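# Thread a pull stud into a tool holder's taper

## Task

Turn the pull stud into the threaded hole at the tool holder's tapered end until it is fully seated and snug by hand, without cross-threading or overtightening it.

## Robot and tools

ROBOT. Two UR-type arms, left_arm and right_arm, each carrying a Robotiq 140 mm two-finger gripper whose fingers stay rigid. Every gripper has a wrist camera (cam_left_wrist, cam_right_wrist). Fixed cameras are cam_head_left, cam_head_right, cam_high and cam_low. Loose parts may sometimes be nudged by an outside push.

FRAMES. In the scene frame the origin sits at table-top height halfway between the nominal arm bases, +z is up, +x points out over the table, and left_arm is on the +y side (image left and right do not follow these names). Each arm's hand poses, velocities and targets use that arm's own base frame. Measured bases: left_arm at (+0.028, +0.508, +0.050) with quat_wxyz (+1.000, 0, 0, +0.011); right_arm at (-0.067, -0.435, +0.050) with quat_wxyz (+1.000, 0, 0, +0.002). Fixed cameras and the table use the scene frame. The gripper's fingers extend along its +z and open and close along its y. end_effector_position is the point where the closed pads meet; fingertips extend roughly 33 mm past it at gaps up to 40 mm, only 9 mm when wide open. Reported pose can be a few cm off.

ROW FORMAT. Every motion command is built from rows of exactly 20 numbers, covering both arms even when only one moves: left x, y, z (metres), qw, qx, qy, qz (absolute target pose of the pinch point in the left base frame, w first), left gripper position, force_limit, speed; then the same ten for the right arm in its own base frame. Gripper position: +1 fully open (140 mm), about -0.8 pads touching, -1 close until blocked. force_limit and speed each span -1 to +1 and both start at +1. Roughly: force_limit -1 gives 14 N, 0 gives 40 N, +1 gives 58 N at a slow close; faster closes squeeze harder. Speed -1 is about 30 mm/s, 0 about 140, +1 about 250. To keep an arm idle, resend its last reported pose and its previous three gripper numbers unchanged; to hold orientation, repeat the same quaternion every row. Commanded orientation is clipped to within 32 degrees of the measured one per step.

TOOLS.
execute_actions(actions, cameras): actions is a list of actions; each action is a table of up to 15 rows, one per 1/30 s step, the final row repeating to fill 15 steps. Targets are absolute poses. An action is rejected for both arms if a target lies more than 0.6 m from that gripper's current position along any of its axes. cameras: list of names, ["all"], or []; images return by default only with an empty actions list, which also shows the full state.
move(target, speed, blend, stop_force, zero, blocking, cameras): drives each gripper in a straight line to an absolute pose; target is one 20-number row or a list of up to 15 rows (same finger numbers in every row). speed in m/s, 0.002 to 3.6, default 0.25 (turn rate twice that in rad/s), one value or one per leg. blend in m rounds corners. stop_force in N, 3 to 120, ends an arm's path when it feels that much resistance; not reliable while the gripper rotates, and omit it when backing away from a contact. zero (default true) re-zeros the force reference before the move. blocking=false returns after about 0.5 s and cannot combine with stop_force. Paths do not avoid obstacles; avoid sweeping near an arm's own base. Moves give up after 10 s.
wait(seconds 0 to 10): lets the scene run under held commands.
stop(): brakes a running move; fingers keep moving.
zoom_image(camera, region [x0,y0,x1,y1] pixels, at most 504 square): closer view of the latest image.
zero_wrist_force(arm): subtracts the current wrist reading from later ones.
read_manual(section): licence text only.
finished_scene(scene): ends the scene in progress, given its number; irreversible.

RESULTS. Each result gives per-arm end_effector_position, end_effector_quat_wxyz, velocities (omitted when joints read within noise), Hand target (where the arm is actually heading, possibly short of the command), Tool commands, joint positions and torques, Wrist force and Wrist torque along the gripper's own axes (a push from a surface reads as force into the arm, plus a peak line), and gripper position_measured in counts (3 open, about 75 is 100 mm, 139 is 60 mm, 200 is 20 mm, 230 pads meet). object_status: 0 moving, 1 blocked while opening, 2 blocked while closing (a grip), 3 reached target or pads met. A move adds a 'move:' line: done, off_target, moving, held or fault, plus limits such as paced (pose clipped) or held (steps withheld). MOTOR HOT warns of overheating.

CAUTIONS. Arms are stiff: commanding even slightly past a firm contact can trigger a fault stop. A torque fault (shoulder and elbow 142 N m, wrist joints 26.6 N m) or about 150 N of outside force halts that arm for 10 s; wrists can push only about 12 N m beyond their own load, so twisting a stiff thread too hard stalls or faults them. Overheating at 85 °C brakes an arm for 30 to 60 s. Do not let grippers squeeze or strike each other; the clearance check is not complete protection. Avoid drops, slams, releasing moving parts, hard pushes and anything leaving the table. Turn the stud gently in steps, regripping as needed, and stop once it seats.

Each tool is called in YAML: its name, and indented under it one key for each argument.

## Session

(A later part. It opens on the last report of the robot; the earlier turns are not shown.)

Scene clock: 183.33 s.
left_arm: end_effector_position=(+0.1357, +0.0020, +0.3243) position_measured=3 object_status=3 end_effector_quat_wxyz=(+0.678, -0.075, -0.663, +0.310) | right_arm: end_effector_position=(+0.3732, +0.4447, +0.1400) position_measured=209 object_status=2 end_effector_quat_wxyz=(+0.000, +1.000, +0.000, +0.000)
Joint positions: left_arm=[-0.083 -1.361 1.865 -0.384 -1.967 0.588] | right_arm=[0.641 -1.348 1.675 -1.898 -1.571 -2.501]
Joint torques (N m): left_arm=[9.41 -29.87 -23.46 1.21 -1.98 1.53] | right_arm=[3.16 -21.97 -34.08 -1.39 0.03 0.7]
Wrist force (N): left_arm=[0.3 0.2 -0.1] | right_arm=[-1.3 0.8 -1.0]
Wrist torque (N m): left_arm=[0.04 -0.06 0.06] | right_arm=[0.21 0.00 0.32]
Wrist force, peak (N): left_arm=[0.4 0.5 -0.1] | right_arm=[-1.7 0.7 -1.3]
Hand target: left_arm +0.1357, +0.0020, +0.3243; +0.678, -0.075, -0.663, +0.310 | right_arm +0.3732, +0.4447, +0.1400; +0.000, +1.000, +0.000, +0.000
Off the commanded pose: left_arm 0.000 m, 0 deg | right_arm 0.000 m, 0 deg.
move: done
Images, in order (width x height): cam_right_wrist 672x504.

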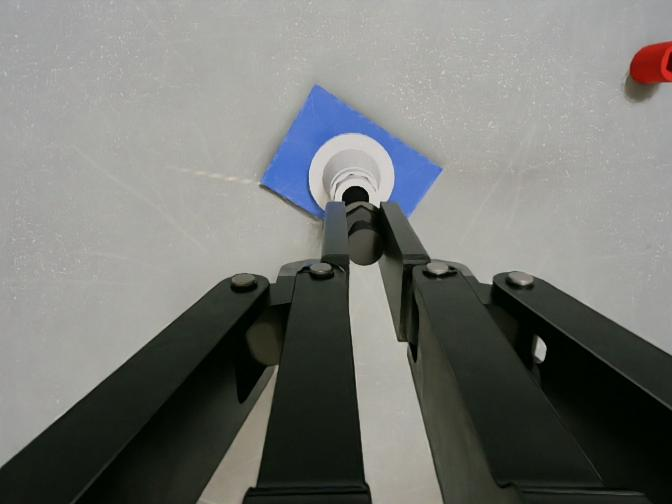

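move:
  target:
    - [0.1357,0.0020,0.3243,0.678,-0.075,-0.663,0.310,1,1,1,0.37205,0.4442,0.125,0,-0.70711,-0.70711,0,-1,-1,-1]
    - [0.1357,0.0020,0.3243,0.678,-0.075,-0.663,0.310,1,1,1,0.37205,0.4442,0.11,0,0,-1,0,-1,-1,-1]
  speed: 0.7
  blend: [0.01,0]
  cameras: ["cam_low","cam_head_left","cam_right_wrist"]

zoom_image:
  camera: "cam_low"
  region: [475, 205, 525, 295]

zoom_image:
  camera: "cam_head_left"
  region: [320, 200, 380, 270]

move:
  target:
    - [0.1357,0.0020,0.3243,0.678,-0.075,-0.663,0.310,1,1,1,0.37205,0.4442,0.085,0,0,-1,0,-1,-1,-1]
  speed: 0.007
  stop_force: 4
  cameras: ["cam_low","cam_right_wrist"]

zoom_image:
  camera: "cam_low"
  region: [480, 226, 520, 256]

zoom_image:
  camera: "cam_right_wrist"
  region: [290, 130, 430, 270]

Scene clock: 236.90 s.
left_arm: end_effector_position=(+0.1357, +0.0020, +0.3243) position_measured=3 object_status=3 end_effector_quat_wxyz=(+0.678, -0.075, -0.663, +0.310) | right_arm: end_effector_position=(+0.3720, +0.4442, +0.1100) position_measured=209 object_status=2 end_effector_quat_wxyz=(+0.000, +0.000, +1.000, +0.000)
Joint positions: left_arm=[-0.083 -1.361 1.865 -0.384 -1.967 0.588] | right_arm=[0.641 -1.325 1.728 -1.973 -1.571 -5.642]
Joint torques (N m): left_arm=[10.2 -29.38 -23.22 1.21 -2.05 1.49] | right_arm=[-8.68 -28.75 -24.79 -1.8 -0.3 -0.68]
Wrist force (N): left_arm=[0.0 0.5 0.2] | right_arm=[-1.5 0.4 -0.9]
Wrist torque (N m): left_arm=[0.10 -0.01 0.06] | right_arm=[0.16 0.05 0.21]
Wrist force, peak (N): left_arm=[0.1 0.6 -0.4] | right_arm=[-1.6 1.1 -1.3]
Hand target: left_arm +0.1357, +0.0020, +0.3243; +0.678, -0.075, -0.663, +0.310 | right_arm +0.3721, +0.4442, +0.1100; +0.000, +0.000, +1.000, +0.000
Off the commanded pose: left_arm 0.000 m, 0 deg | right_arm 0.000 m, 0 deg.
move: done
Images, in order (width x height): cam_head_left 672x504, cam_low 672x504, cam_right_wrist 672x504.

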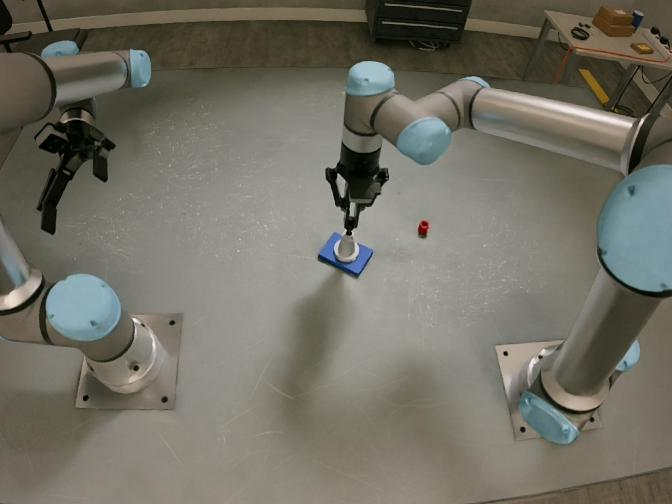

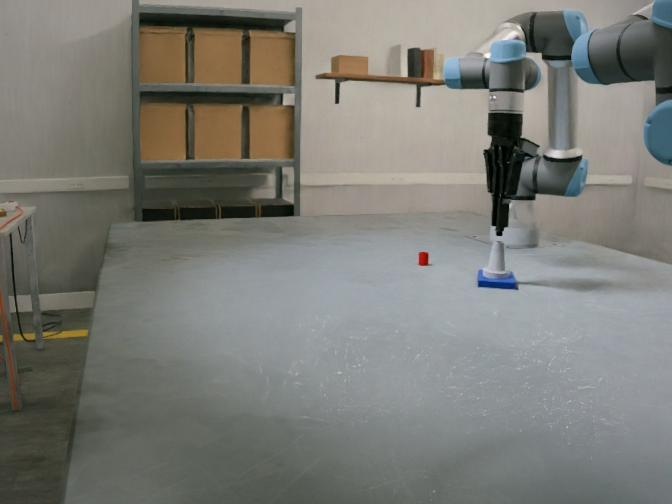

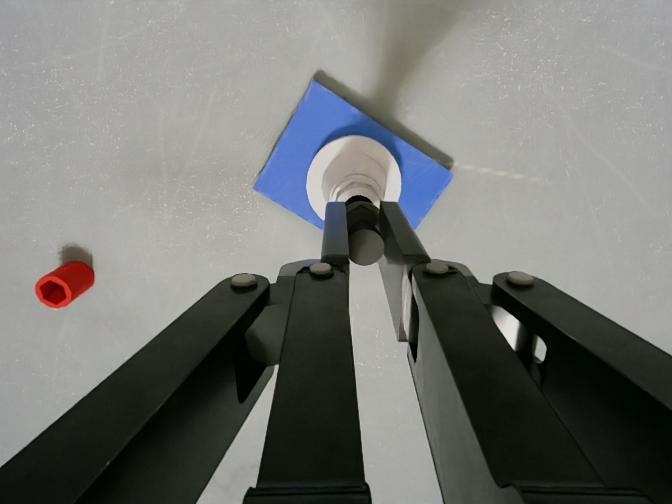

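Scaled by 5.600 from the camera's 672x504 image, which has a finer 960x720 frame.

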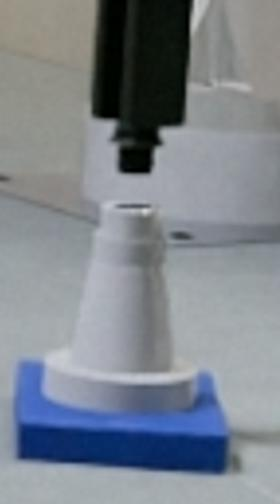

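Scaled by 7.200 from the camera's 672x504 image, which has a finer 960x720 frame.

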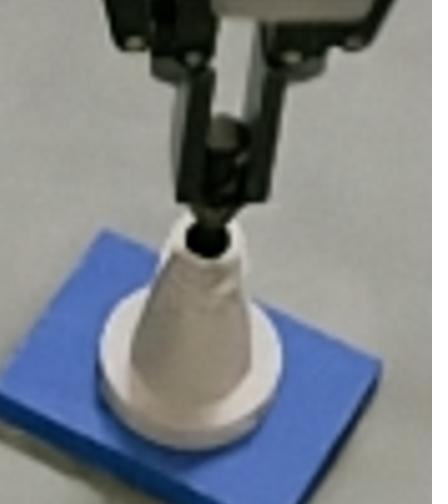

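Scene clock: 240.33 s.
left_arm: end_effector_position=(+0.1357, +0.0020, +0.3243) position_measured=3 object_status=3 end_effector_quat_wxyz=(+0.678, -0.075, -0.663, +0.310) | right_arm: end_effector_position=(+0.3721, +0.4442, +0.0938) position_measured=209 object_status=2 end_effector_quat_wxyz=(+0.000, +0.000, +1.000, +0.000)
Joint positions: left_arm=[-0.083 -1.361 1.865 -0.384 -1.967 0.588] | right_arm=[0.641 -1.309 1.752 -2.014 -1.571 -5.642]
Joint torques (N m): left_arm=[9.73 -28.5 -22.52 1.48 -2.17 1.57] | right_arm=[-8.1 -44.34 -29.17 -0.42 -1.87 -1.23]
Wrist force (N): left_arm=[0.0 0.3 -0.1] | right_arm=[-3.6 1.8 -6.6]
Wrist torque (N m): left_arm=[0.07 0.01 0.05] | right_arm=[0.12 0.09 0.21]
Wrist force, peak (N): left_arm=[0.3 0.6 0.3] | right_arm=[-2.0 0.7 -16.1]
Hand target: left_arm +0.1357, +0.0020, +0.3243; +0.678, -0.075, -0.663, +0.310 | right_arm +0.3721, +0.4442, +0.0938; +0.000, +0.000, +1.000, +0.000
Off the commanded pose: left_arm 0.000 m, 0 deg | right_arm 0.009 m, 0 deg.
move: contact (right_arm)
Images, in order (width x height): cam_low 672x504, cam_right_wrist 672x504.

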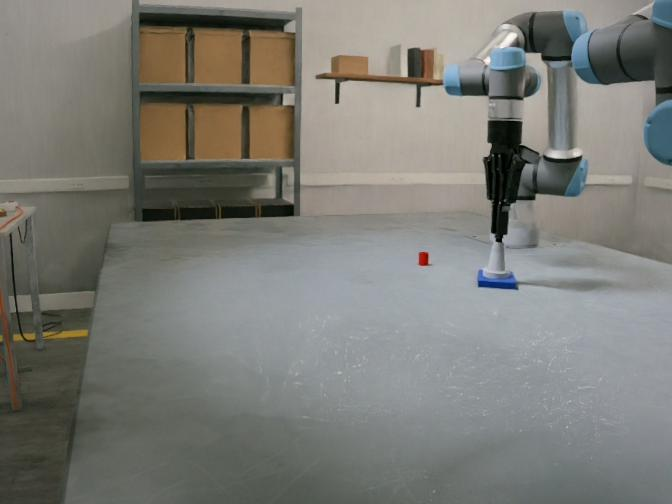

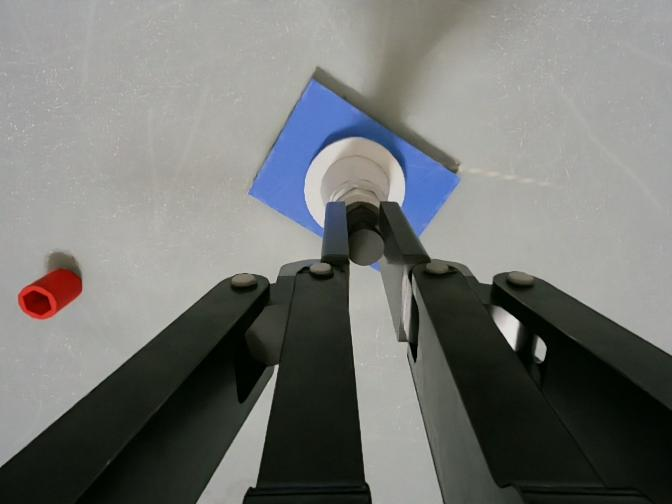

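Scaled by 12.600 from the camera's 672x504 image, which has a finer 960x720 frame.

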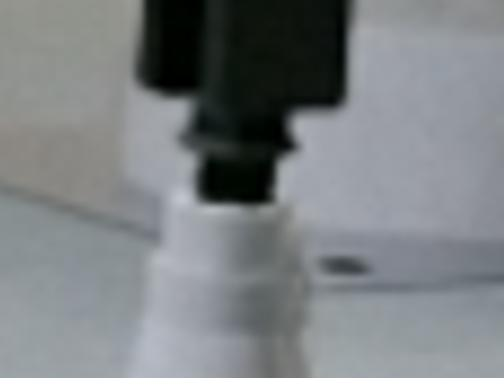

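Scaled by 3.600 from the camera's 672x504 image, which has a finer 960x720 frame.

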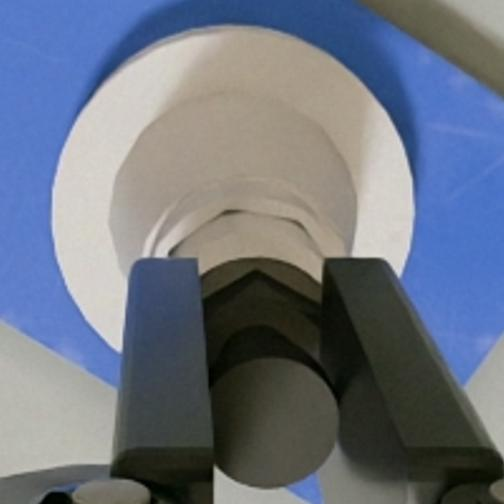

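move:
  target:
    - [0.1357,0.0020,0.3243,0.678,-0.075,-0.663,0.310,1,1,1,0.37175,0.4444,0.0938,0,-0.70711,-0.70711,0,-1,-1,-1]
    - [0.1357,0.0020,0.3243,0.678,-0.075,-0.663,0.310,1,1,1,0.37185,0.4449,0.0938,0,-1,0,0,-1,-1,-1]
  speed: 0.5
  stop_force: 20
  blend: 0.001

Scene clock: 260.47 s.
left_arm: end_effector_position=(+0.1357, +0.0020, +0.3243) position_measured=3 object_status=3 end_effector_quat_wxyz=(+0.678, -0.075, -0.663, +0.310) | right_arm: end_effector_position=(+0.3718, +0.4449, +0.0938) position_measured=209 object_status=2 end_effector_quat_wxyz=(+0.000, +1.000, +0.000, +0.000)
Joint positions: left_arm=[-0.083 -1.361 1.865 -0.384 -1.967 0.588] | right_arm=[0.643 -1.308 1.751 -2.014 -1.571 -2.499]
Joint torques (N m): left_arm=[9.33 -27.35 -23.15 1.64 -2.07 1.61] | right_arm=[-1.9 -32.21 -32.83 -2.04 0.51 1.42]
Wrist force (N): left_arm=[-0.1 -0.1 0.0] | right_arm=[-1.9 1.7 3.2]
Wrist torque (N m): left_arm=[-0.01 0.01 0.05] | right_arm=[0.20 0.10 0.31]
Wrist force, peak (N): left_arm=[-0.5 0.4 -0.3] | right_arm=[-3.6 1.9 -6.7]
Hand target: left_arm +0.1357, +0.0020, +0.3243; +0.678, -0.075, -0.663, +0.310 | right_arm +0.3719, +0.4449, +0.0938; +0.000, +1.000, +0.000, +0.000
Off the commanded pose: left_arm 0.000 m, 0 deg | right_arm 0.000 m, 0 deg.
move: done

move:
  target:
    - [0.1357,0.0020,0.3243,0.678,-0.075,-0.663,0.310,1,1,1,0.37235,0.4448,0.0933,0,-0.70711,0.70711,0,-1,-1,-1]
    - [0.1357,0.0020,0.3243,0.678,-0.075,-0.663,0.310,1,1,1,0.37225,0.4443,0.0928,0,0,1,0,-1,-1,-1]
  speed: 0.5
  stop_force: 20
  blend: 0.001

Scene clock: 272.00 s.
left_arm: end_effector_position=(+0.1357, +0.0020, +0.3243) position_measured=3 object_status=3 end_effector_quat_wxyz=(+0.678, -0.075, -0.663, +0.310) | right_arm: end_effector_position=(+0.3723, +0.4443, +0.0928) position_measured=209 object_status=2 end_effector_quat_wxyz=(+0.000, +0.000, +1.000, +0.000)
Joint positions: left_arm=[-0.083 -1.361 1.865 -0.384 -1.967 0.588] | right_arm=[0.641 -1.308 1.753 -2.016 -1.571 0.641]
Joint torques (N m): left_arm=[9.21 -25.88 -22.52 1.98 -2.09 1.59] | right_arm=[8.62 -25.79 -35.87 -1.76 1.46 1.43]
Wrist force (N): left_arm=[0.0 0.2 0.1] | right_arm=[-1.5 0.4 4.7]
Wrist torque (N m): left_arm=[0.05 -0.01 0.06] | right_arm=[0.20 0.08 0.34]
Wrist force, peak (N): left_arm=[0.6 0.4 -0.2] | right_arm=[-1.5 0.6 8.3]
Hand target: left_arm +0.1357, +0.0020, +0.3243; +0.678, -0.075, -0.663, +0.310 | right_arm +0.3723, +0.4443, +0.0928; +0.000, +0.000, +1.000, +0.000
Off the commanded pose: left_arm 0.000 m, 0 deg | right_arm 0.000 m, 0 deg.
move: done

move:
  target:
    - [0.1357,0.0020,0.3243,0.678,-0.075,-0.663,0.310,1,1,1,0.37175,0.4444,0.09213,0,0.70711,0.70711,0,-1,-1,-1]
    - [0.1357,0.0020,0.3243,0.678,-0.075,-0.663,0.310,1,1,1,0.37185,0.4449,0.09163,0,1,0,0,-1,-1,-1]
    - [0.1357,0.0020,0.3243,0.678,-0.075,-0.663,0.310,1,1,1,0.37235,0.4448,0.09113,0,0.70711,-0.70711,0,-1,-1,-1]
    - [0.1357,0.0020,0.3243,0.678,-0.075,-0.663,0.310,1,1,1,0.37241,0.44462,0.09097,0,0.5,-0.86603,0,-1,-1,-1]
  speed: 0.5
  stop_force: 20
  blend: 0.001
  cameras: ["cam_low","cam_right_wrist"]

zoom_image:
  camera: "cam_low"
  region: [480, 226, 520, 256]

zoom_image:
  camera: "cam_right_wrist"
  region: [290, 130, 430, 270]

Scene clock: 294.17 s.
left_arm: end_effector_position=(+0.1357, +0.0020, +0.3243) position_measured=3 object_status=3 end_effector_quat_wxyz=(+0.678, -0.075, -0.663, +0.310) | right_arm: end_effector_position=(+0.3724, +0.4446, +0.0910) position_measured=209 object_status=2 end_effector_quat_wxyz=(+0.000, -0.500, +0.866, +0.000)
Joint positions: left_arm=[-0.083 -1.361 1.865 -0.384 -1.967 0.588] | right_arm=[0.642 -1.305 1.755 -2.021 -1.571 5.878]
Joint torques (N m): left_arm=[8.82 -25.45 -23 2.26 -1.92 1.57] | right_arm=[8.92 -25.65 -35.84 -1.92 1.37 1.36]
Wrist force (N): left_arm=[0.2 0.1 -0.1] | right_arm=[-1.4 1.1 4.7]
Wrist torque (N m): left_arm=[0.03 -0.05 0.06] | right_arm=[0.27 0.03 0.34]
Wrist force, peak (N): left_arm=[-0.5 0.3 0.2] | right_arm=[-1.4 1.3 8.0]
Hand target: left_arm +0.1357, +0.0020, +0.3243; +0.678, -0.075, -0.663, +0.310 | right_arm +0.3724, +0.4446, +0.0910; +0.000, -0.500, +0.866, +0.000
Off the commanded pose: left_arm 0.000 m, 0 deg | right_arm 0.000 m, 0 deg.
move: done
Images, in order (width x height): cam_low 672x504, cam_right_wrist 672x504.

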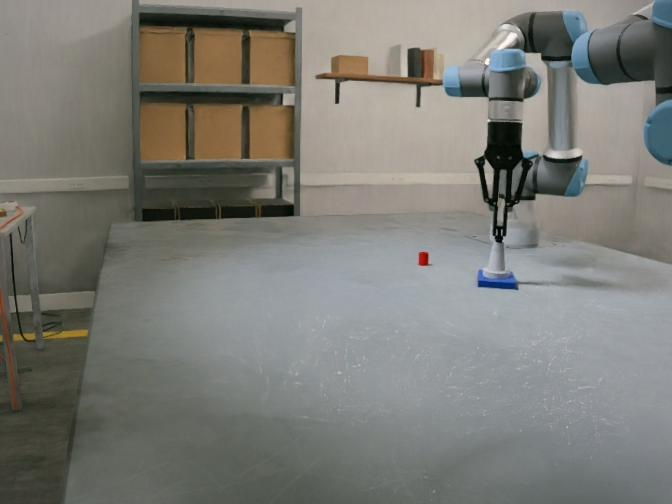

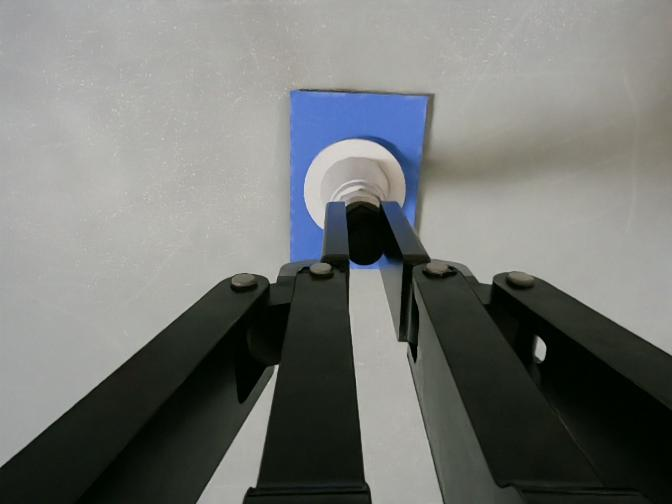

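Scaled by 12.600 from the camera's 672x504 image, which has a finer 960x720 frame.

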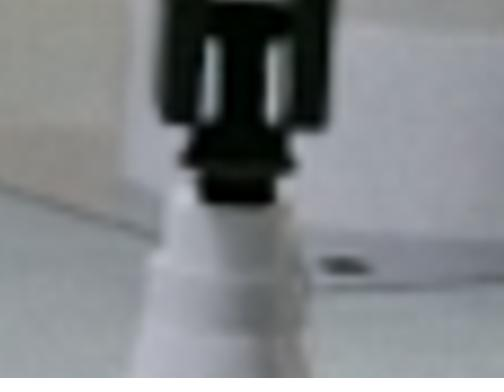

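Scaled by 3.600 from the camera's 672x504 image, which has a finer 960x720 frame.

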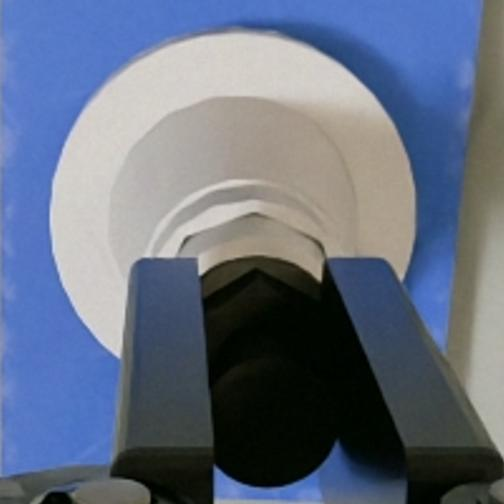

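move:
  target:
    - [0.1357,0.0020,0.3243,0.678,-0.075,-0.663,0.310,1,1,1,0.37241,0.44462,0.0908,0,0.5,-0.86603,0,-1,-1,-1]
    - [0.1357,0.0020,0.3243,0.678,-0.075,-0.663,0.310,1,1,1,0.37241,0.44462,0.0908,0,0.5,-0.86603,0,-0.35,-1,-0.5]
    - [0.1357,0.0020,0.3243,0.678,-0.075,-0.663,0.310,1,1,1,0.37205,0.4444,0.0908,0,1,0,0,-0.35,-1,-0.5]
    - [0.1357,0.0020,0.3243,0.678,-0.075,-0.663,0.310,1,1,1,0.37205,0.4444,0.0908,0,0.5,0.86603,0,-0.35,-1,-0.5]
    - [0.1357,0.0020,0.3243,0.678,-0.075,-0.663,0.310,1,1,1,0.37205,0.4444,0.0908,0,-0.5,0.86603,0,-0.35,-1,-0.5]
    - [0.1357,0.0020,0.3243,0.678,-0.075,-0.663,0.310,1,1,1,0.37205,0.4444,0.0908,0,-1,0,0,-0.35,-1,-0.5]
    - [0.1357,0.0020,0.3243,0.678,-0.075,-0.663,0.310,1,1,1,0.37205,0.4443,0.0908,0,-0.5,-0.86603,0,-0.35,-1,-0.5]
    - [0.1357,0.0020,0.3243,0.678,-0.075,-0.663,0.310,1,1,1,0.37205,0.4443,0.0908,0,0,-1,0,-0.35,-1,-0.5]
    - [0.1357,0.0020,0.3243,0.678,-0.075,-0.663,0.310,1,1,1,0.37205,0.4443,0.0908,0,0,-1,0,-1,-1,-1]
  speed: [0.05,0.1,1.2,1.2,1.2,1.2,1.2,1.2,0.1]
  blend: [0,0,0.005,0.005,0.005,0.005,0.005,0,0]

wait:
  seconds: 0.6

Scene clock: 324.33 s.
left_arm: end_effector_position=(+0.1357, +0.0020, +0.3243) position_measured=3 object_status=3 end_effector_quat_wxyz=(+0.678, -0.075, -0.663, +0.310) | right_arm: end_effector_position=(+0.3721, +0.4443, +0.0908) position_measured=209 object_status=0 end_effector_quat_wxyz=(+0.000, +0.000, +1.000, +0.000)
Joint positions: left_arm=[-0.083 -1.361 1.865 -0.384 -1.967 0.588] | right_arm=[0.642 -1.306 1.757 -2.021 -1.571 -5.642]
Joint torques (N m): left_arm=[9.47 -22.78 -22.16 2.64 -2.1 1.58] | right_arm=[4.18 -43.91 -19.43 -1.9 -1.82 -1.28]
Wrist force (N): left_arm=[-0.1 0.2 0.0] | right_arm=[-1.5 0.8 -2.2]
Wrist torque (N m): left_arm=[0.04 0.01 0.06] | right_arm=[0.21 0.07 0.21]
Wrist force, peak (N): left_arm=[-0.4 0.5 -0.3] | right_arm=[-1.6 1.2 5.0]
Hand target: left_arm +0.1357, +0.0020, +0.3243; +0.678, -0.075, -0.663, +0.310 | right_arm +0.3721, +0.4443, +0.0908; +0.000, +0.000, +1.000, +0.000
Off the commanded pose: left_arm 0.000 m, 0 deg | right_arm 0.000 m, 0 deg.
move: done

Scene clock: 324.93 s.
left_arm: end_effector_position=(+0.1357, +0.0020, +0.3243) position_measured=3 object_status=3 end_effector_quat_wxyz=(+0.678, -0.075, -0.663, +0.310) | right_arm: end_effector_position=(+0.3720, +0.4443, +0.0908) position_measured=209 object_status=2 end_effector_quat_wxyz=(+0.000, +0.000, +1.000, +0.000)
Joint positions: left_arm=[-0.083 -1.361 1.865 -0.384 -1.967 0.588] | right_arm=[0.642 -1.306 1.757 -2.021 -1.571 -5.642]
Joint torques (N m): left_arm=[9.28 -22.56 -22.19 2.69 -2.09 1.61] | right_arm=[7.06 -42.99 -21.31 -2.28 -1.84 -1.36]
Wrist force (N): left_arm=[-0.1 0.3 0.2] | right_arm=[-1.8 0.8 -2.1]
Wrist torque (N m): left_arm=[0.06 0.02 0.06] | right_arm=[0.19 0.12 0.21]
Wrist force, peak (N): left_arm=[0.0 0.4 -0.2] | right_arm=[-1.9 0.7 -2.2]
Hand target: left_arm +0.1357, +0.0020, +0.3243; +0.678, -0.075, -0.663, +0.310 | right_arm +0.3721, +0.4443, +0.0908; +0.000, +0.000, +1.000, +0.000
Tool commands: left_gripper/position=+1.0 left_gripper/force_limit=+1.0 left_gripper/speed=+1.0 right_gripper/position=-1.0 right_gripper/force_limit=-1.0 right_gripper/speed=-1.0
Off the commanded pose: left_arm 0.000 m, 0 deg | right_arm 0.000 m, 0 deg.
wait: 0.60 s; at rest by 0.17 s

move:
  target:
    - [0.1357,0.0020,0.3243,0.678,-0.075,-0.663,0.310,1,1,1,0.37179,0.44475,0.0901,0,-0.86603,-0.5,0,-1,-1,-1]
    - [0.1357,0.0020,0.3243,0.678,-0.075,-0.663,0.310,1,1,1,0.37231,0.44475,0.08935,0,-0.86603,0.5,0,-1,-1,-1]
    - [0.1357,0.0020,0.3243,0.678,-0.075,-0.663,0.310,1,1,1,0.37205,0.4443,0.0886,0,0,1,0,-1,-1,-1]
  speed: 0.6
  stop_force: 20
  blend: 0.001

Scene clock: 341.70 s.
left_arm: end_effector_position=(+0.1357, +0.0020, +0.3243) position_measured=3 object_status=3 end_effector_quat_wxyz=(+0.678, -0.075, -0.663, +0.310) | right_arm: end_effector_position=(+0.3721, +0.4443, +0.0886) position_measured=209 object_status=2 end_effector_quat_wxyz=(+0.000, +0.000, +1.000, +0.000)
Joint positions: left_arm=[-0.083 -1.361 1.865 -0.384 -1.967 0.588] | right_arm=[0.642 -1.304 1.76 -2.027 -1.571 0.642]
Joint torques (N m): left_arm=[9.06 -22.14 -22.07 3.1 -2.07 1.53] | right_arm=[8.69 -22.86 -33.28 -1.33 1.52 1.4]
Wrist force (N): left_arm=[0.1 0.1 0.1] | right_arm=[-1.5 0.4 -0.8]
Wrist torque (N m): left_arm=[0.03 -0.02 0.05] | right_arm=[0.15 0.06 0.33]
Wrist force, peak (N): left_arm=[0.0 0.5 0.4] | right_arm=[-2.3 3.1 -4.1]
Hand target: left_arm +0.1357, +0.0020, +0.3243; +0.678, -0.075, -0.663, +0.310 | right_arm +0.3721, +0.4443, +0.0886; +0.000, +0.000, +1.000, +0.000
Off the commanded pose: left_arm 0.000 m, 0 deg | right_arm 0.000 m, 0 deg.
move: done

move:
  target:
    - [0.1357,0.0020,0.3243,0.678,-0.075,-0.663,0.310,1,1,1,0.37179,0.44475,0.08785,0,0.86603,0.5,0,-1,-1,-1]
    - [0.1357,0.0020,0.3243,0.678,-0.075,-0.663,0.310,1,1,1,0.37231,0.44475,0.0871,0,0.86603,-0.5,0,-1,-1,-1]
    - [0.1357,0.0020,0.3243,0.678,-0.075,-0.663,0.310,1,1,1,0.37231,0.44445,0.08673,0,0.5,-0.86603,0,-1,-1,-1]
  speed: 0.6
  stop_force: 20
  blend: 0.001
  cameras: ["cam_low","cam_right_wrist"]

zoom_image:
  camera: "cam_low"
  region: [480, 226, 520, 256]

Scene clock: 356.63 s.
left_arm: end_effector_position=(+0.1357, +0.0020, +0.3243) position_measured=3 object_status=3 end_effector_quat_wxyz=(+0.678, -0.075, -0.663, +0.310) | right_arm: end_effector_position=(+0.3723, +0.4444, +0.0867) position_measured=209 object_status=2 end_effector_quat_wxyz=(+0.000, -0.500, +0.866, +0.000)
Joint positions: left_arm=[-0.083 -1.361 1.865 -0.384 -1.967 0.588] | right_arm=[0.642 -1.301 1.762 -2.031 -1.571 5.877]
Joint torques (N m): left_arm=[9.57 -21.51 -21.76 3.42 -1.94 1.74] | right_arm=[8.2 -22.1 -32.23 -1.13 1.47 1.42]
Wrist force (N): left_arm=[-0.1 0.1 -0.3] | right_arm=[-1.2 1.2 -1.2]
Wrist torque (N m): left_arm=[0.01 0.02 0.05] | right_arm=[0.28 -0.02 0.34]
Wrist force, peak (N): left_arm=[-0.3 0.5 0.1] | right_arm=[-1.5 2.2 -3.0]
Hand target: left_arm +0.1357, +0.0020, +0.3243; +0.678, -0.075, -0.663, +0.310 | right_arm +0.3723, +0.4444, +0.0867; +0.000, -0.500, +0.866, +0.000
Off the commanded pose: left_arm 0.000 m, 0 deg | right_arm 0.000 m, 0 deg.
move: done
Images, in order (width x height): cam_low 672x504, cam_right_wrist 672x504.

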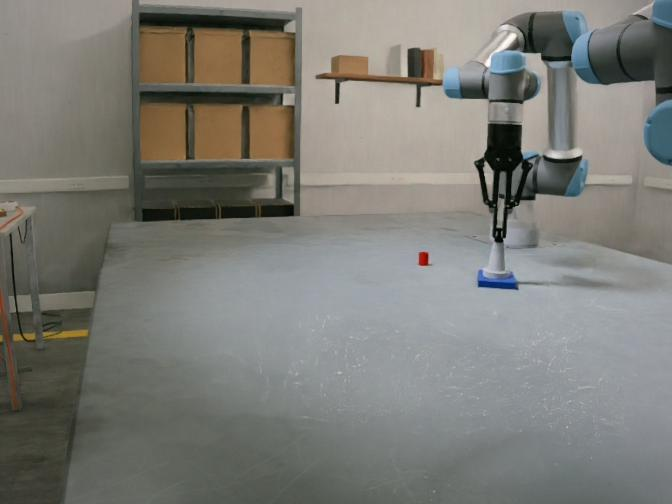

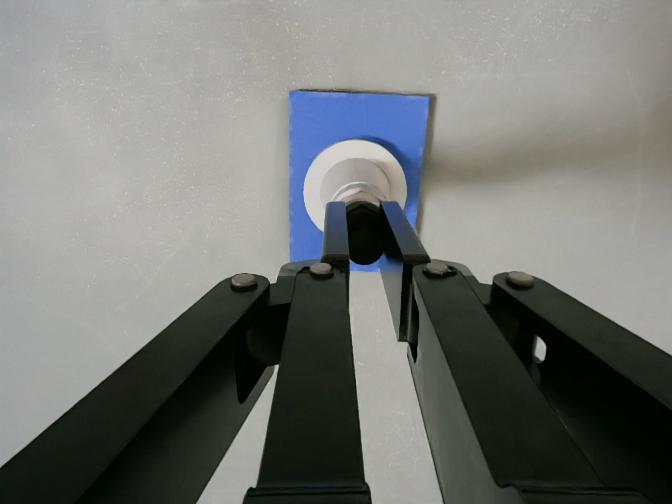

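Scaled by 12.600 from the camera's 672x504 image, which has a finer 960x720 frame.

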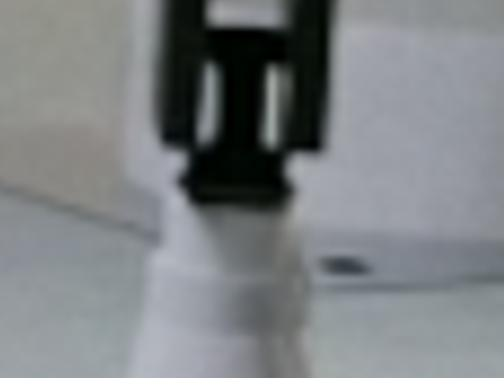

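move:
  target:
    - [0.1357,0.0020,0.3243,0.678,-0.075,-0.663,0.310,1,1,1,0.37231,0.44445,0.08673,0,0.5,-0.86603,0,-0.35,-1,-0.5]
    - [0.1357,0.0020,0.3243,0.678,-0.075,-0.663,0.310,1,1,1,0.37205,0.4446,0.0867,0,1,0,0,-0.35,-1,-0.5]
    - [0.1357,0.0020,0.3243,0.678,-0.075,-0.663,0.310,1,1,1,0.37205,0.4446,0.0867,0,0.5,0.86603,0,-0.35,-1,-0.5]
    - [0.1357,0.0020,0.3243,0.678,-0.075,-0.663,0.310,1,1,1,0.37205,0.4446,0.0867,0,-0.5,0.86603,0,-0.35,-1,-0.5]
    - [0.1357,0.0020,0.3243,0.678,-0.075,-0.663,0.310,1,1,1,0.37205,0.4449,0.0867,0,-1,0,0,-0.35,-1,-0.5]
    - [0.1357,0.0020,0.3243,0.678,-0.075,-0.663,0.310,1,1,1,0.37205,0.4449,0.0867,0,-1,0,0,-1,1,-1]
  speed: [0.1,1.2,1.2,1.2,1.2,0.1]
  blend: [0,0.005,0.005,0.005,0,0]

wait:
  seconds: 0.6

Scene clock: 373.57 s.
left_arm: end_effector_position=(+0.1357, +0.0020, +0.3243) position_measured=3 object_status=3 end_effector_quat_wxyz=(+0.678, -0.075, -0.663, +0.310) | right_arm: end_effector_position=(+0.3721, +0.4449, +0.0867) position_measured=213 object_status=0 end_effector_quat_wxyz=(+0.000, +1.000, +0.000, +0.000)
Joint positions: left_arm=[-0.083 -1.361 1.865 -0.384 -1.967 0.588] | right_arm=[0.642 -1.301 1.761 -2.031 -1.571 -2.499]
Joint torques (N m): left_arm=[9.31 -21.67 -21.6 3.9 -1.97 1.48] | right_arm=[4.18 -44.07 -17.86 -2.76 -1.27 -1.33]
Wrist force (N): left_arm=[0.1 0.2 0.1] | right_arm=[-2.1 3.8 -5.6]
Wrist torque (N m): left_arm=[0.03 -0.02 0.07] | right_arm=[0.23 0.10 0.17]
Wrist force, peak (N): left_arm=[-0.2 0.6 0.0] | right_arm=[-2.3 3.9 -5.5]
Hand target: left_arm +0.1357, +0.0020, +0.3243; +0.678, -0.075, -0.663, +0.310 | right_arm +0.3721, +0.4449, +0.0867; +0.000, +1.000, +0.000, +0.000
Off the commanded pose: left_arm 0.000 m, 0 deg | right_arm 0.000 m, 0 deg.
move: done

Scene clock: 374.17 s.
left_arm: end_effector_position=(+0.1357, +0.0020, +0.3243) position_measured=3 object_status=3 end_effector_quat_wxyz=(+0.678, -0.075, -0.663, +0.310) | right_arm: end_effector_position=(+0.3721, +0.4449, +0.0867) position_measured=213 object_status=2 end_effector_quat_wxyz=(+0.000, +1.000, +0.000, +0.000)
Joint positions: left_arm=[-0.083 -1.361 1.865 -0.384 -1.967 0.588] | right_arm=[0.642 -1.301 1.761 -2.031 -1.571 -2.499]
Joint torques (N m): left_arm=[9.08 -21.65 -21.67 3.79 -1.97 1.48] | right_arm=[7.01 -43.13 -19.03 -3.25 -0.73 -1.36]
Wrist force (N): left_arm=[0.2 0.2 0.1] | right_arm=[-2.2 3.8 -5.7]
Wrist torque (N m): left_arm=[0.03 -0.03 0.06] | right_arm=[0.25 0.11 0.17]
Wrist force, peak (N): left_arm=[-0.1 0.5 0.1] | right_arm=[-2.4 3.9 -5.9]
Hand target: left_arm +0.1357, +0.0020, +0.3243; +0.678, -0.075, -0.663, +0.310 | right_arm +0.3721, +0.4449, +0.0867; +0.000, +1.000, +0.000, +0.000
Tool commands: left_gripper/position=+1.0 left_gripper/force_limit=+1.0 left_gripper/speed=+1.0 right_gripper/position=-1.0 right_gripper/force_limit=+1.0 right_gripper/speed=-1.0
Off the commanded pose: left_arm 0.000 m, 0 deg | right_arm 0.000 m, 0 deg.
wait: 0.60 s; at rest by 0.17 s

move:
  target:
    - [0.1357,0.0020,0.3243,0.678,-0.075,-0.663,0.310,1,1,1,0.37218,0.44453,0.08648,0,-0.86603,0.5,0,-1,1,-1]
  speed: 0.4
  stop_force: 20

move:
  target:
    - [0.1357,0.0020,0.3243,0.678,-0.075,-0.663,0.310,1,1,1,0.37218,0.44437,0.0861,0,-0.5,0.86603,0,-1,1,-1]
  speed: 0.4
  stop_force: 20
  cameras: ["cam_low","cam_right_wrist"]

zoom_image:
  camera: "cam_low"
  region: [480, 226, 520, 256]

Scene clock: 389.47 s.
left_arm: end_effector_position=(+0.1357, +0.0020, +0.3243) position_measured=3 object_status=3 end_effector_quat_wxyz=(+0.678, -0.075, -0.663, +0.310) | right_arm: end_effector_position=(+0.3722, +0.4445, +0.0865) position_measured=213 object_status=2 end_effector_quat_wxyz=(+0.000, +0.866, -0.500, +0.000)
Joint positions: left_arm=[-0.083 -1.361 1.865 -0.384 -1.967 0.588] | right_arm=[0.642 -1.301 1.762 -2.032 -1.571 -1.453]
Joint torques (N m): left_arm=[9.09 -22.01 -21.79 3.95 -2.06 1.61] | right_arm=[7.77 -22.94 -33.14 -1.12 1.5 1.42]
Wrist force (N): left_arm=[0.3 -0.1 0.1] | right_arm=[-1.6 0.5 0.4]
Wrist torque (N m): left_arm=[-0.03 -0.06 0.06] | right_arm=[0.36 0.05 0.36]
Wrist force, peak (N): left_arm=[0.0 0.6 0.1] | right_arm=[-1.7 4.6 -7.5]
Hand target: left_arm +0.1357, +0.0020, +0.3243; +0.678, -0.075, -0.663, +0.310 | right_arm +0.3722, +0.4445, +0.0865; +0.000, +0.866, -0.500, +0.000
Off the commanded pose: left_arm 0.000 m, 0 deg | right_arm 0.000 m, 0 deg.
move: done

Scene clock: 391.87 s.
left_arm: end_effector_position=(+0.1357, +0.0020, +0.3243) position_measured=3 object_status=3 end_effector_quat_wxyz=(+0.678, -0.075, -0.663, +0.310) | right_arm: end_effector_position=(+0.3722, +0.4444, +0.0861) position_measured=213 object_status=2 end_effector_quat_wxyz=(+0.000, -0.500, +0.866, +0.000)
Joint positions: left_arm=[-0.083 -1.361 1.865 -0.384 -1.967 0.588] | right_arm=[0.642 -1.301 1.763 -2.033 -1.571 -0.406]
Joint torques (N m): left_arm=[9.07 -21.34 -21.47 4.12 -1.98 1.52] | right_arm=[8.37 -21.69 -32.26 -1.3 1.5 1.49]
Wrist force (N): left_arm=[0.1 0.0 0.2] | right_arm=[-1.3 1.2 -0.8]
Wrist torque (N m): left_arm=[0.00 -0.02 0.06] | right_arm=[0.34 0.02 0.34]
Wrist force, peak (N): left_arm=[-0.5 0.3 0.0] | right_arm=[-1.5 0.1 1.9]
Hand target: left_arm +0.1357, +0.0020, +0.3243; +0.678, -0.075, -0.663, +0.310 | right_arm +0.3722, +0.4444, +0.0861; +0.000, -0.500, +0.866, +0.000
Off the commanded pose: left_arm 0.000 m, 0 deg | right_arm 0.000 m, 0 deg.
move: done
Images, in order (width x height): cam_low 672x504, cam_right_wrist 672x504.

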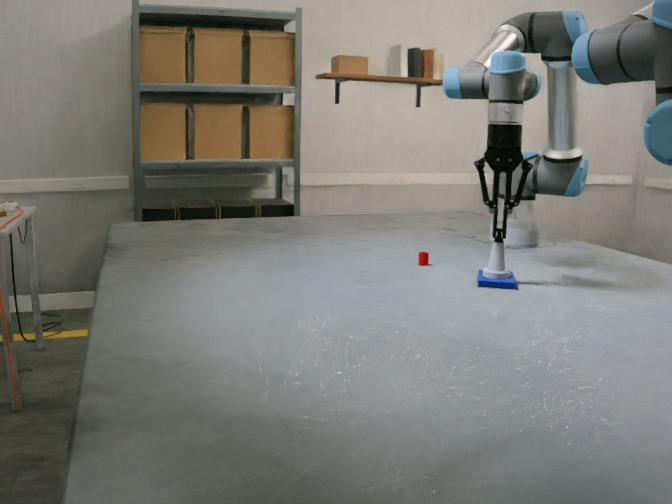

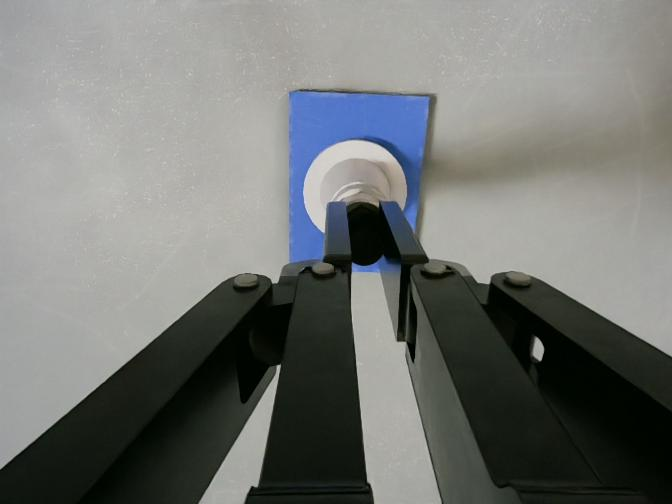

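Scaled by 12.600 from the camera's 672x504 image, which has a finer 960x720 frame.

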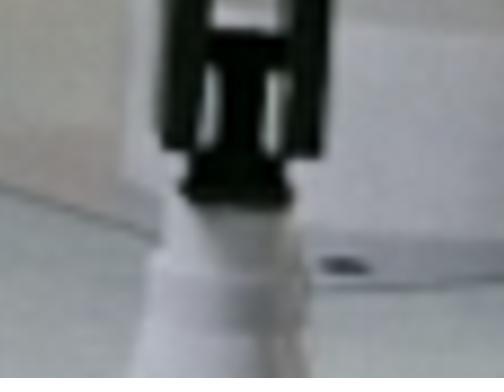

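move:
  target:
    - [0.1357,0.0020,0.3243,0.678,-0.075,-0.663,0.310,1,1,1,0.37205,0.4443,0.08573,0,0,1,0,-1,1,-1]
  speed: 0.3
  stop_force: 20

move:
  target:
    - [0.1357,0.0020,0.3243,0.678,-0.075,-0.663,0.310,1,1,1,0.37192,0.44437,0.08536,0,0.5,0.86603,0,-1,1,-1]
  speed: 0.3
  stop_force: 20

Scene clock: 405.37 s.
left_arm: end_effector_position=(+0.1357, +0.0020, +0.3243) position_measured=3 object_status=3 end_effector_quat_wxyz=(+0.678, -0.075, -0.663, +0.310) | right_arm: end_effector_position=(+0.3721, +0.4443, +0.0857) position_measured=213 object_status=2 end_effector_quat_wxyz=(+0.000, +0.000, +1.000, +0.000)
Joint positions: left_arm=[-0.083 -1.361 1.865 -0.384 -1.967 0.588] | right_arm=[0.642 -1.301 1.764 -2.034 -1.571 0.642]
Joint torques (N m): left_arm=[8.6 -21.5 -20.89 4.34 -2.02 1.53] | right_arm=[8.98 -23.07 -33.51 -2.42 0.29 1.38]
Wrist force (N): left_arm=[-0.1 0.5 0.0] | right_arm=[-1.5 0.4 -0.1]
Wrist torque (N m): left_arm=[0.11 0.00 0.06] | right_arm=[0.24 0.09 0.34]
Wrist force, peak (N): left_arm=[-0.4 0.4 0.4] | right_arm=[-1.6 1.0 -0.9]
Hand target: left_arm +0.1357, +0.0020, +0.3243; +0.678, -0.075, -0.663, +0.310 | right_arm +0.3720, +0.4443, +0.0857; +0.000, +0.000, +1.000, +0.000
Off the commanded pose: left_arm 0.000 m, 0 deg | right_arm 0.000 m, 0 deg.
move: done

Scene clock: 408.10 s.
left_arm: end_effector_position=(+0.1357, +0.0020, +0.3243) position_measured=3 object_status=3 end_effector_quat_wxyz=(+0.678, -0.075, -0.663, +0.310) | right_arm: end_effector_position=(+0.3719, +0.4444, +0.0854) position_measured=213 object_status=2 end_effector_quat_wxyz=(+0.000, +0.500, +0.866, +0.000)
Joint positions: left_arm=[-0.083 -1.361 1.865 -0.384 -1.967 0.588] | right_arm=[0.642 -1.3 1.765 -2.035 -1.571 1.689]
Joint torques (N m): left_arm=[8.12 -22.06 -21.35 4.46 -1.94 1.64] | right_arm=[3.33 -23.3 -33.86 -1.59 0.54 1.34]
Wrist force (N): left_arm=[-0.3 0.4 0.1] | right_arm=[-1.6 0.4 0.8]
Wrist torque (N m): left_arm=[0.09 0.05 0.05] | right_arm=[0.33 0.08 0.34]
Wrist force, peak (N): left_arm=[-0.2 0.2 0.5] | right_arm=[-1.6 -0.3 1.6]
Hand target: left_arm +0.1357, +0.0020, +0.3243; +0.678, -0.075, -0.663, +0.310 | right_arm +0.3719, +0.4444, +0.0854; +0.000, +0.500, +0.866, +0.000
Off the commanded pose: left_arm 0.000 m, 0 deg | right_arm 0.000 m, 0 deg.
move: done

move:
  target:
    - [0.1357,0.0020,0.3243,0.678,-0.075,-0.663,0.310,1,1,1,0.37192,0.44453,0.08496,0,0.86603,0.5,0,-1,1,-1]
  speed: 0.3
  stop_force: 20
  cameras: ["cam_low","cam_head_left"]

zoom_image:
  camera: "cam_low"
  region: [480, 226, 520, 256]

zoom_image:
  camera: "cam_head_left"
  region: [320, 210, 375, 265]

Scene clock: 418.37 s.
left_arm: end_effector_position=(+0.1357, +0.0020, +0.3243) position_measured=3 object_status=3 end_effector_quat_wxyz=(+0.678, -0.075, -0.663, +0.310) | right_arm: end_effector_position=(+0.3719, +0.4445, +0.0850) position_measured=213 object_status=2 end_effector_quat_wxyz=(+0.000, +0.866, +0.500, +0.000)
Joint positions: left_arm=[-0.083 -1.361 1.865 -0.384 -1.967 0.588] | right_arm=[0.642 -1.3 1.765 -2.036 -1.571 2.736]
Joint torques (N m): left_arm=[8.31 -21.64 -21.22 4.6 -2 1.5] | right_arm=[2.38 -19.75 -31.26 -2.31 0.28 1.56]
Wrist force (N): left_arm=[0.0 0.2 0.0] | right_arm=[-3.5 -0.8 -6.9]
Wrist torque (N m): left_arm=[0.04 -0.01 0.06] | right_arm=[0.25 0.12 0.02]
Wrist force, peak (N): left_arm=[-0.2 0.6 0.4] | right_arm=[-1.9 -0.4 -8.2]
Hand target: left_arm +0.1357, +0.0020, +0.3243; +0.678, -0.075, -0.663, +0.310 | right_arm +0.3719, +0.4445, +0.0850; +0.000, +0.866, +0.500, +0.000
Off the commanded pose: left_arm 0.000 m, 0 deg | right_arm 0.000 m, 0 deg.
move: done
Images, in order (width x height): cam_head_left 672x504, cam_low 672x504.

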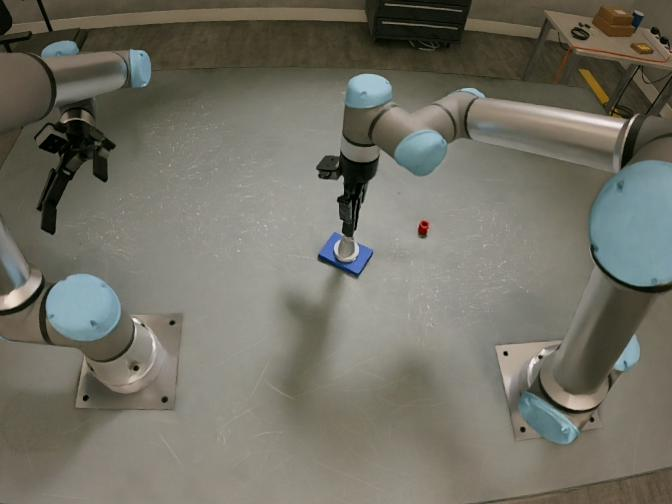

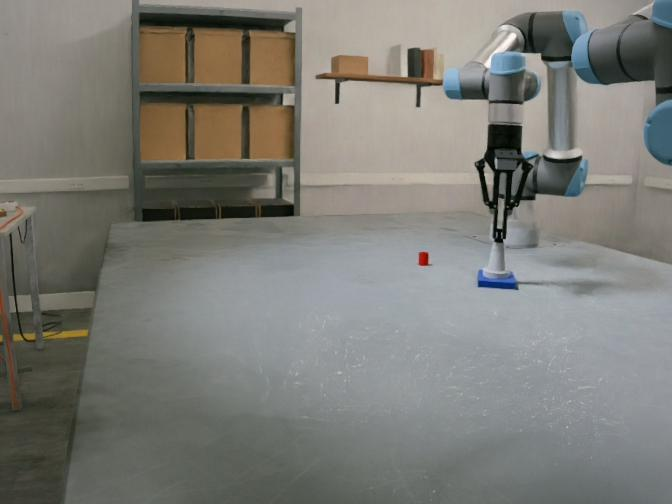

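Scaled by 12.600 from the camera's 672x504 image, which has a finer 960x720 frame.

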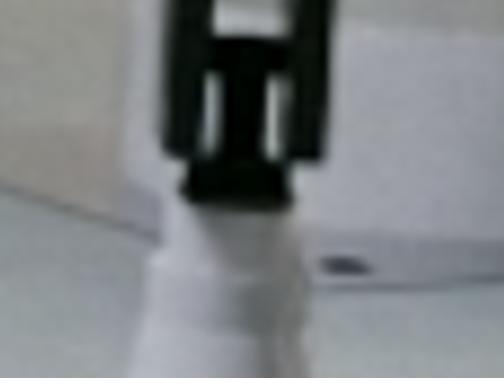

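Scaled by 9.164 from the camera's 672x504 image, which has a finer 960x720 frame.

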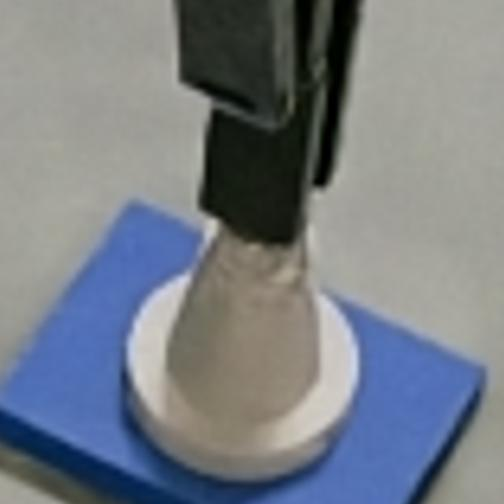

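move:
  target:
    - [0.1357,0.0020,0.3243,0.678,-0.075,-0.663,0.310,1,1,1,0.37195,0.44456,0.0851,0,0.93969,0.34202,0,-1,1,-1]
  speed: 0.2
  stop_force: 25
  cameras: ["cam_right_wrist"]

zoom_image:
  camera: "cam_right_wrist"
  region: [290, 130, 430, 270]

Scene clock: 427.43 s.
left_arm: end_effector_position=(+0.1357, +0.0020, +0.3243) position_measured=3 object_status=3 end_effector_quat_wxyz=(+0.678, -0.075, -0.663, +0.310) | right_arm: end_effector_position=(+0.3720, +0.4446, +0.0851) position_measured=213 object_status=2 end_effector_quat_wxyz=(+0.000, +0.940, +0.342, +0.000)
Joint positions: left_arm=[-0.083 -1.361 1.865 -0.384 -1.967 0.588] | right_arm=[0.642 -1.3 1.764 -2.035 -1.571 3.085]
Joint torques (N m): left_arm=[9.08 -21.71 -20.59 4.65 -2.06 1.6] | right_arm=[7.43 -49.45 -33.68 -2.47 -1.92 1.14]
Wrist force (N): left_arm=[-0.2 0.3 0.2] | right_arm=[-0.5 0.1 2.6]
Wrist torque (N m): left_arm=[0.06 0.05 0.06] | right_arm=[0.23 0.06 -0.01]
Wrist force, peak (N): left_arm=[-0.1 0.5 -0.3] | right_arm=[-3.7 -0.8 -7.0]
Hand target: left_arm +0.1357, +0.0020, +0.3243; +0.678, -0.075, -0.663, +0.310 | right_arm +0.3720, +0.4446, +0.0851; +0.000, +0.940, +0.342, +0.000
Off the commanded pose: left_arm 0.000 m, 0 deg | right_arm 0.000 m, 0 deg.
move: done
Images, in order (width x height): cam_right_wrist 672x504.

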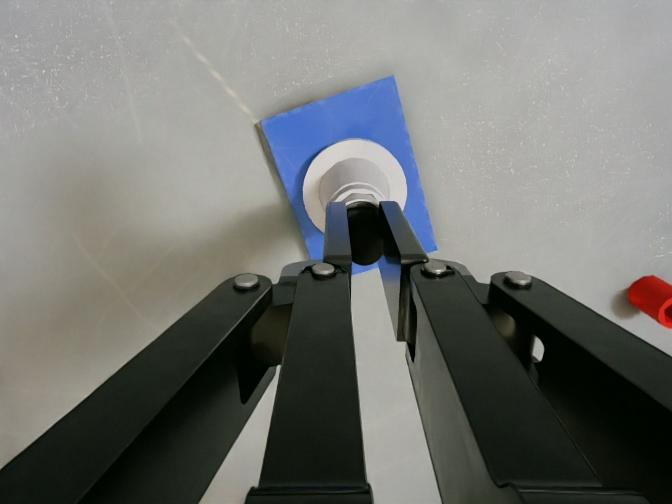

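Scaled by 3.600 from the camera's 672x504 image, which has a finer 960x720 frame.

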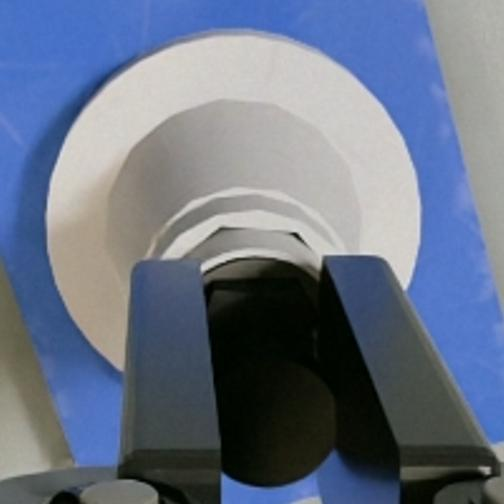

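move:
  target:
    - [0.1357,0.0020,0.3243,0.678,-0.075,-0.663,0.310,1,1,1,0.37195,0.44456,0.0851,0,0.93969,0.34202,0,-0.35,-1,-0.5]
    - [0.1357,0.0020,0.3243,0.678,-0.075,-0.663,0.310,1,1,1,0.37191,0.4445,0.0806,0,0.81915,0.57358,0,-0.35,-1,-0.5]
    - [0.1357,0.0020,0.3243,0.678,-0.075,-0.663,0.310,1,1,1,0.37191,0.4445,0.0806,0,0.81915,0.57358,0,-1,0,-1]
  speed: [0.1,0.3,0.1]

wait:
  seconds: 0.6
  cameras: ["cam_right_wrist","cam_low"]

zoom_image:
  camera: "cam_right_wrist"
  region: [290, 130, 430, 270]

zoom_image:
  camera: "cam_low"
  region: [480, 226, 520, 256]

Scene clock: 471.10 s.
left_arm: end_effector_position=(+0.1357, +0.0020, +0.3243) position_measured=3 object_status=3 end_effector_quat_wxyz=(+0.678, -0.075, -0.663, +0.310) | right_arm: end_effector_position=(+0.3719, +0.4445, +0.0806) position_measured=207 object_status=0 end_effector_quat_wxyz=(+0.000, +0.819, +0.574, +0.000)
Joint positions: left_arm=[-0.083 -1.361 1.865 -0.384 -1.967 0.588] | right_arm=[0.642 -1.295 1.771 -2.047 -1.571 2.562]
Joint torques (N m): left_arm=[9.31 -21.64 -20.69 4.84 -2.05 1.55] | right_arm=[-8.87 -44.76 -30.42 -1.19 0.87 -1.35]
Wrist force (N): left_arm=[-0.1 0.3 -0.1] | right_arm=[-3.3 -0.2 -7.4]
Wrist torque (N m): left_arm=[0.05 0.01 0.06] | right_arm=[0.28 0.09 0.15]
Wrist force, peak (N): left_arm=[-0.3 0.6 0.1] | right_arm=[-3.3 -0.1 -7.5]
Hand target: left_arm +0.1357, +0.0020, +0.3243; +0.678, -0.075, -0.663, +0.310 | right_arm +0.3719, +0.4445, +0.0806; +0.000, +0.819, +0.574, +0.000
Off the commanded pose: left_arm 0.000 m, 0 deg | right_arm 0.000 m, 0 deg.
move: done

Scene clock: 471.70 s.
left_arm: end_effector_position=(+0.1357, +0.0020, +0.3243) position_measured=3 object_status=3 end_effector_quat_wxyz=(+0.678, -0.075, -0.663, +0.310) | right_arm: end_effector_position=(+0.3719, +0.4445, +0.0806) position_measured=207 object_status=2 end_effector_quat_wxyz=(+0.000, +0.819, +0.574, +0.000)
Joint positions: left_arm=[-0.083 -1.361 1.865 -0.384 -1.967 0.588] | right_arm=[0.642 -1.295 1.771 -2.047 -1.571 2.562]
Joint torques (N m): left_arm=[9.21 -21.37 -21.51 4.69 -2.03 1.47] | right_arm=[-8.44 -43.2 -30.45 -1.31 0.5 -1.21]
Wrist force (N): left_arm=[0.0 0.3 0.2] | right_arm=[-3.4 0.0 -7.8]
Wrist torque (N m): left_arm=[0.07 0.01 0.06] | right_arm=[0.33 0.11 0.16]
Wrist force, peak (N): left_arm=[0.1 0.5 0.1] | right_arm=[-3.3 -0.1 -7.8]
Hand target: left_arm +0.1357, +0.0020, +0.3243; +0.678, -0.075, -0.663, +0.310 | right_arm +0.3719, +0.4445, +0.0806; +0.000, +0.819, +0.574, +0.000
Tool commands: left_gripper/position=+1.0 left_gripper/force_limit=+1.0 left_gripper/speed=+1.0 right_gripper/position=-1.0 right_gripper/force_limit=+0.0 right_gripper/speed=-1.0
Off the commanded pose: left_arm 0.000 m, 0 deg | right_arm 0.000 m, 0 deg.
wait: 0.60 s; at rest by 0.17 s
Images, in order (width x height): cam_low 672x504, cam_right_wrist 672x504.

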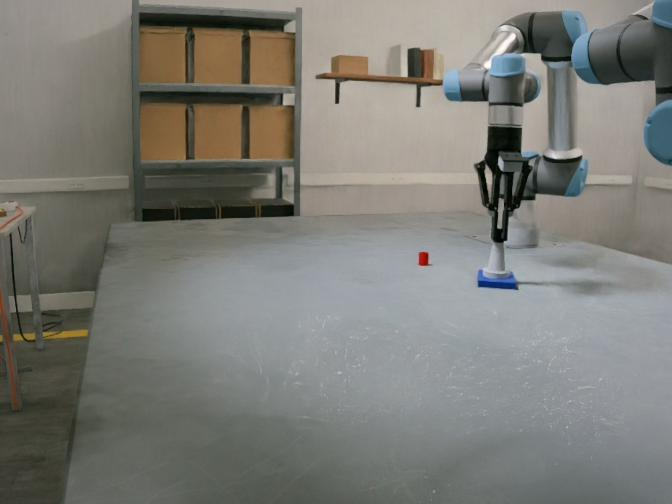

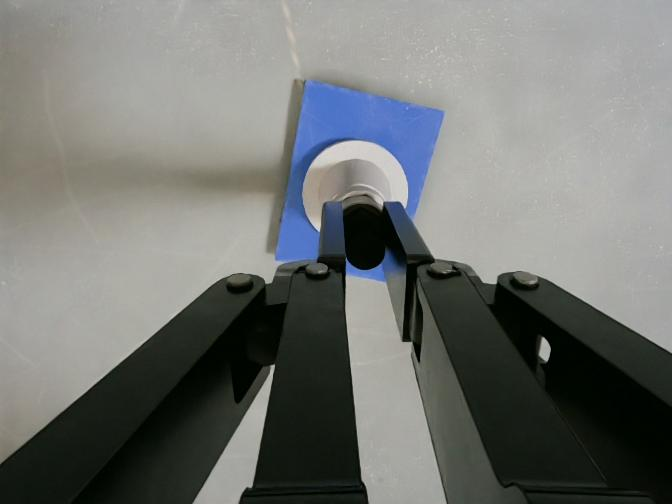

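Scaled by 3.600 from the camera's 672x504 image, which has a finer 960x720 frame.

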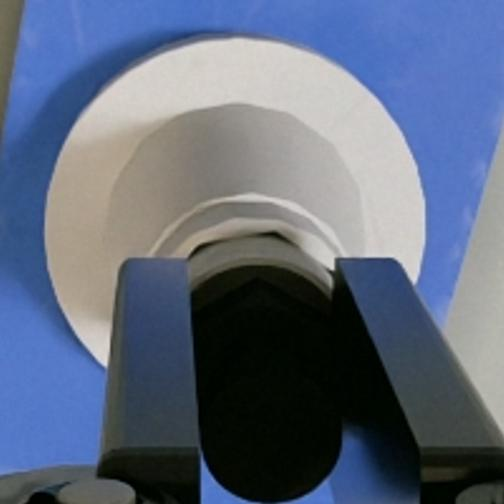

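Scaled by 12.600 from the camera's 672x504 image, which has a finer 960x720 frame.

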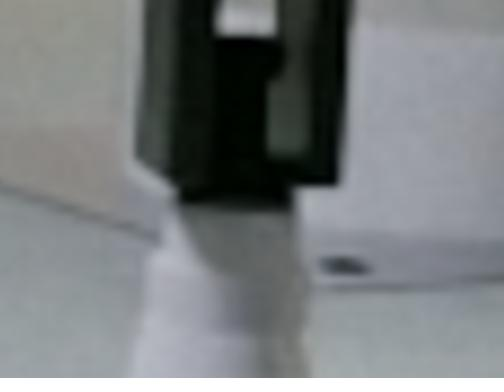

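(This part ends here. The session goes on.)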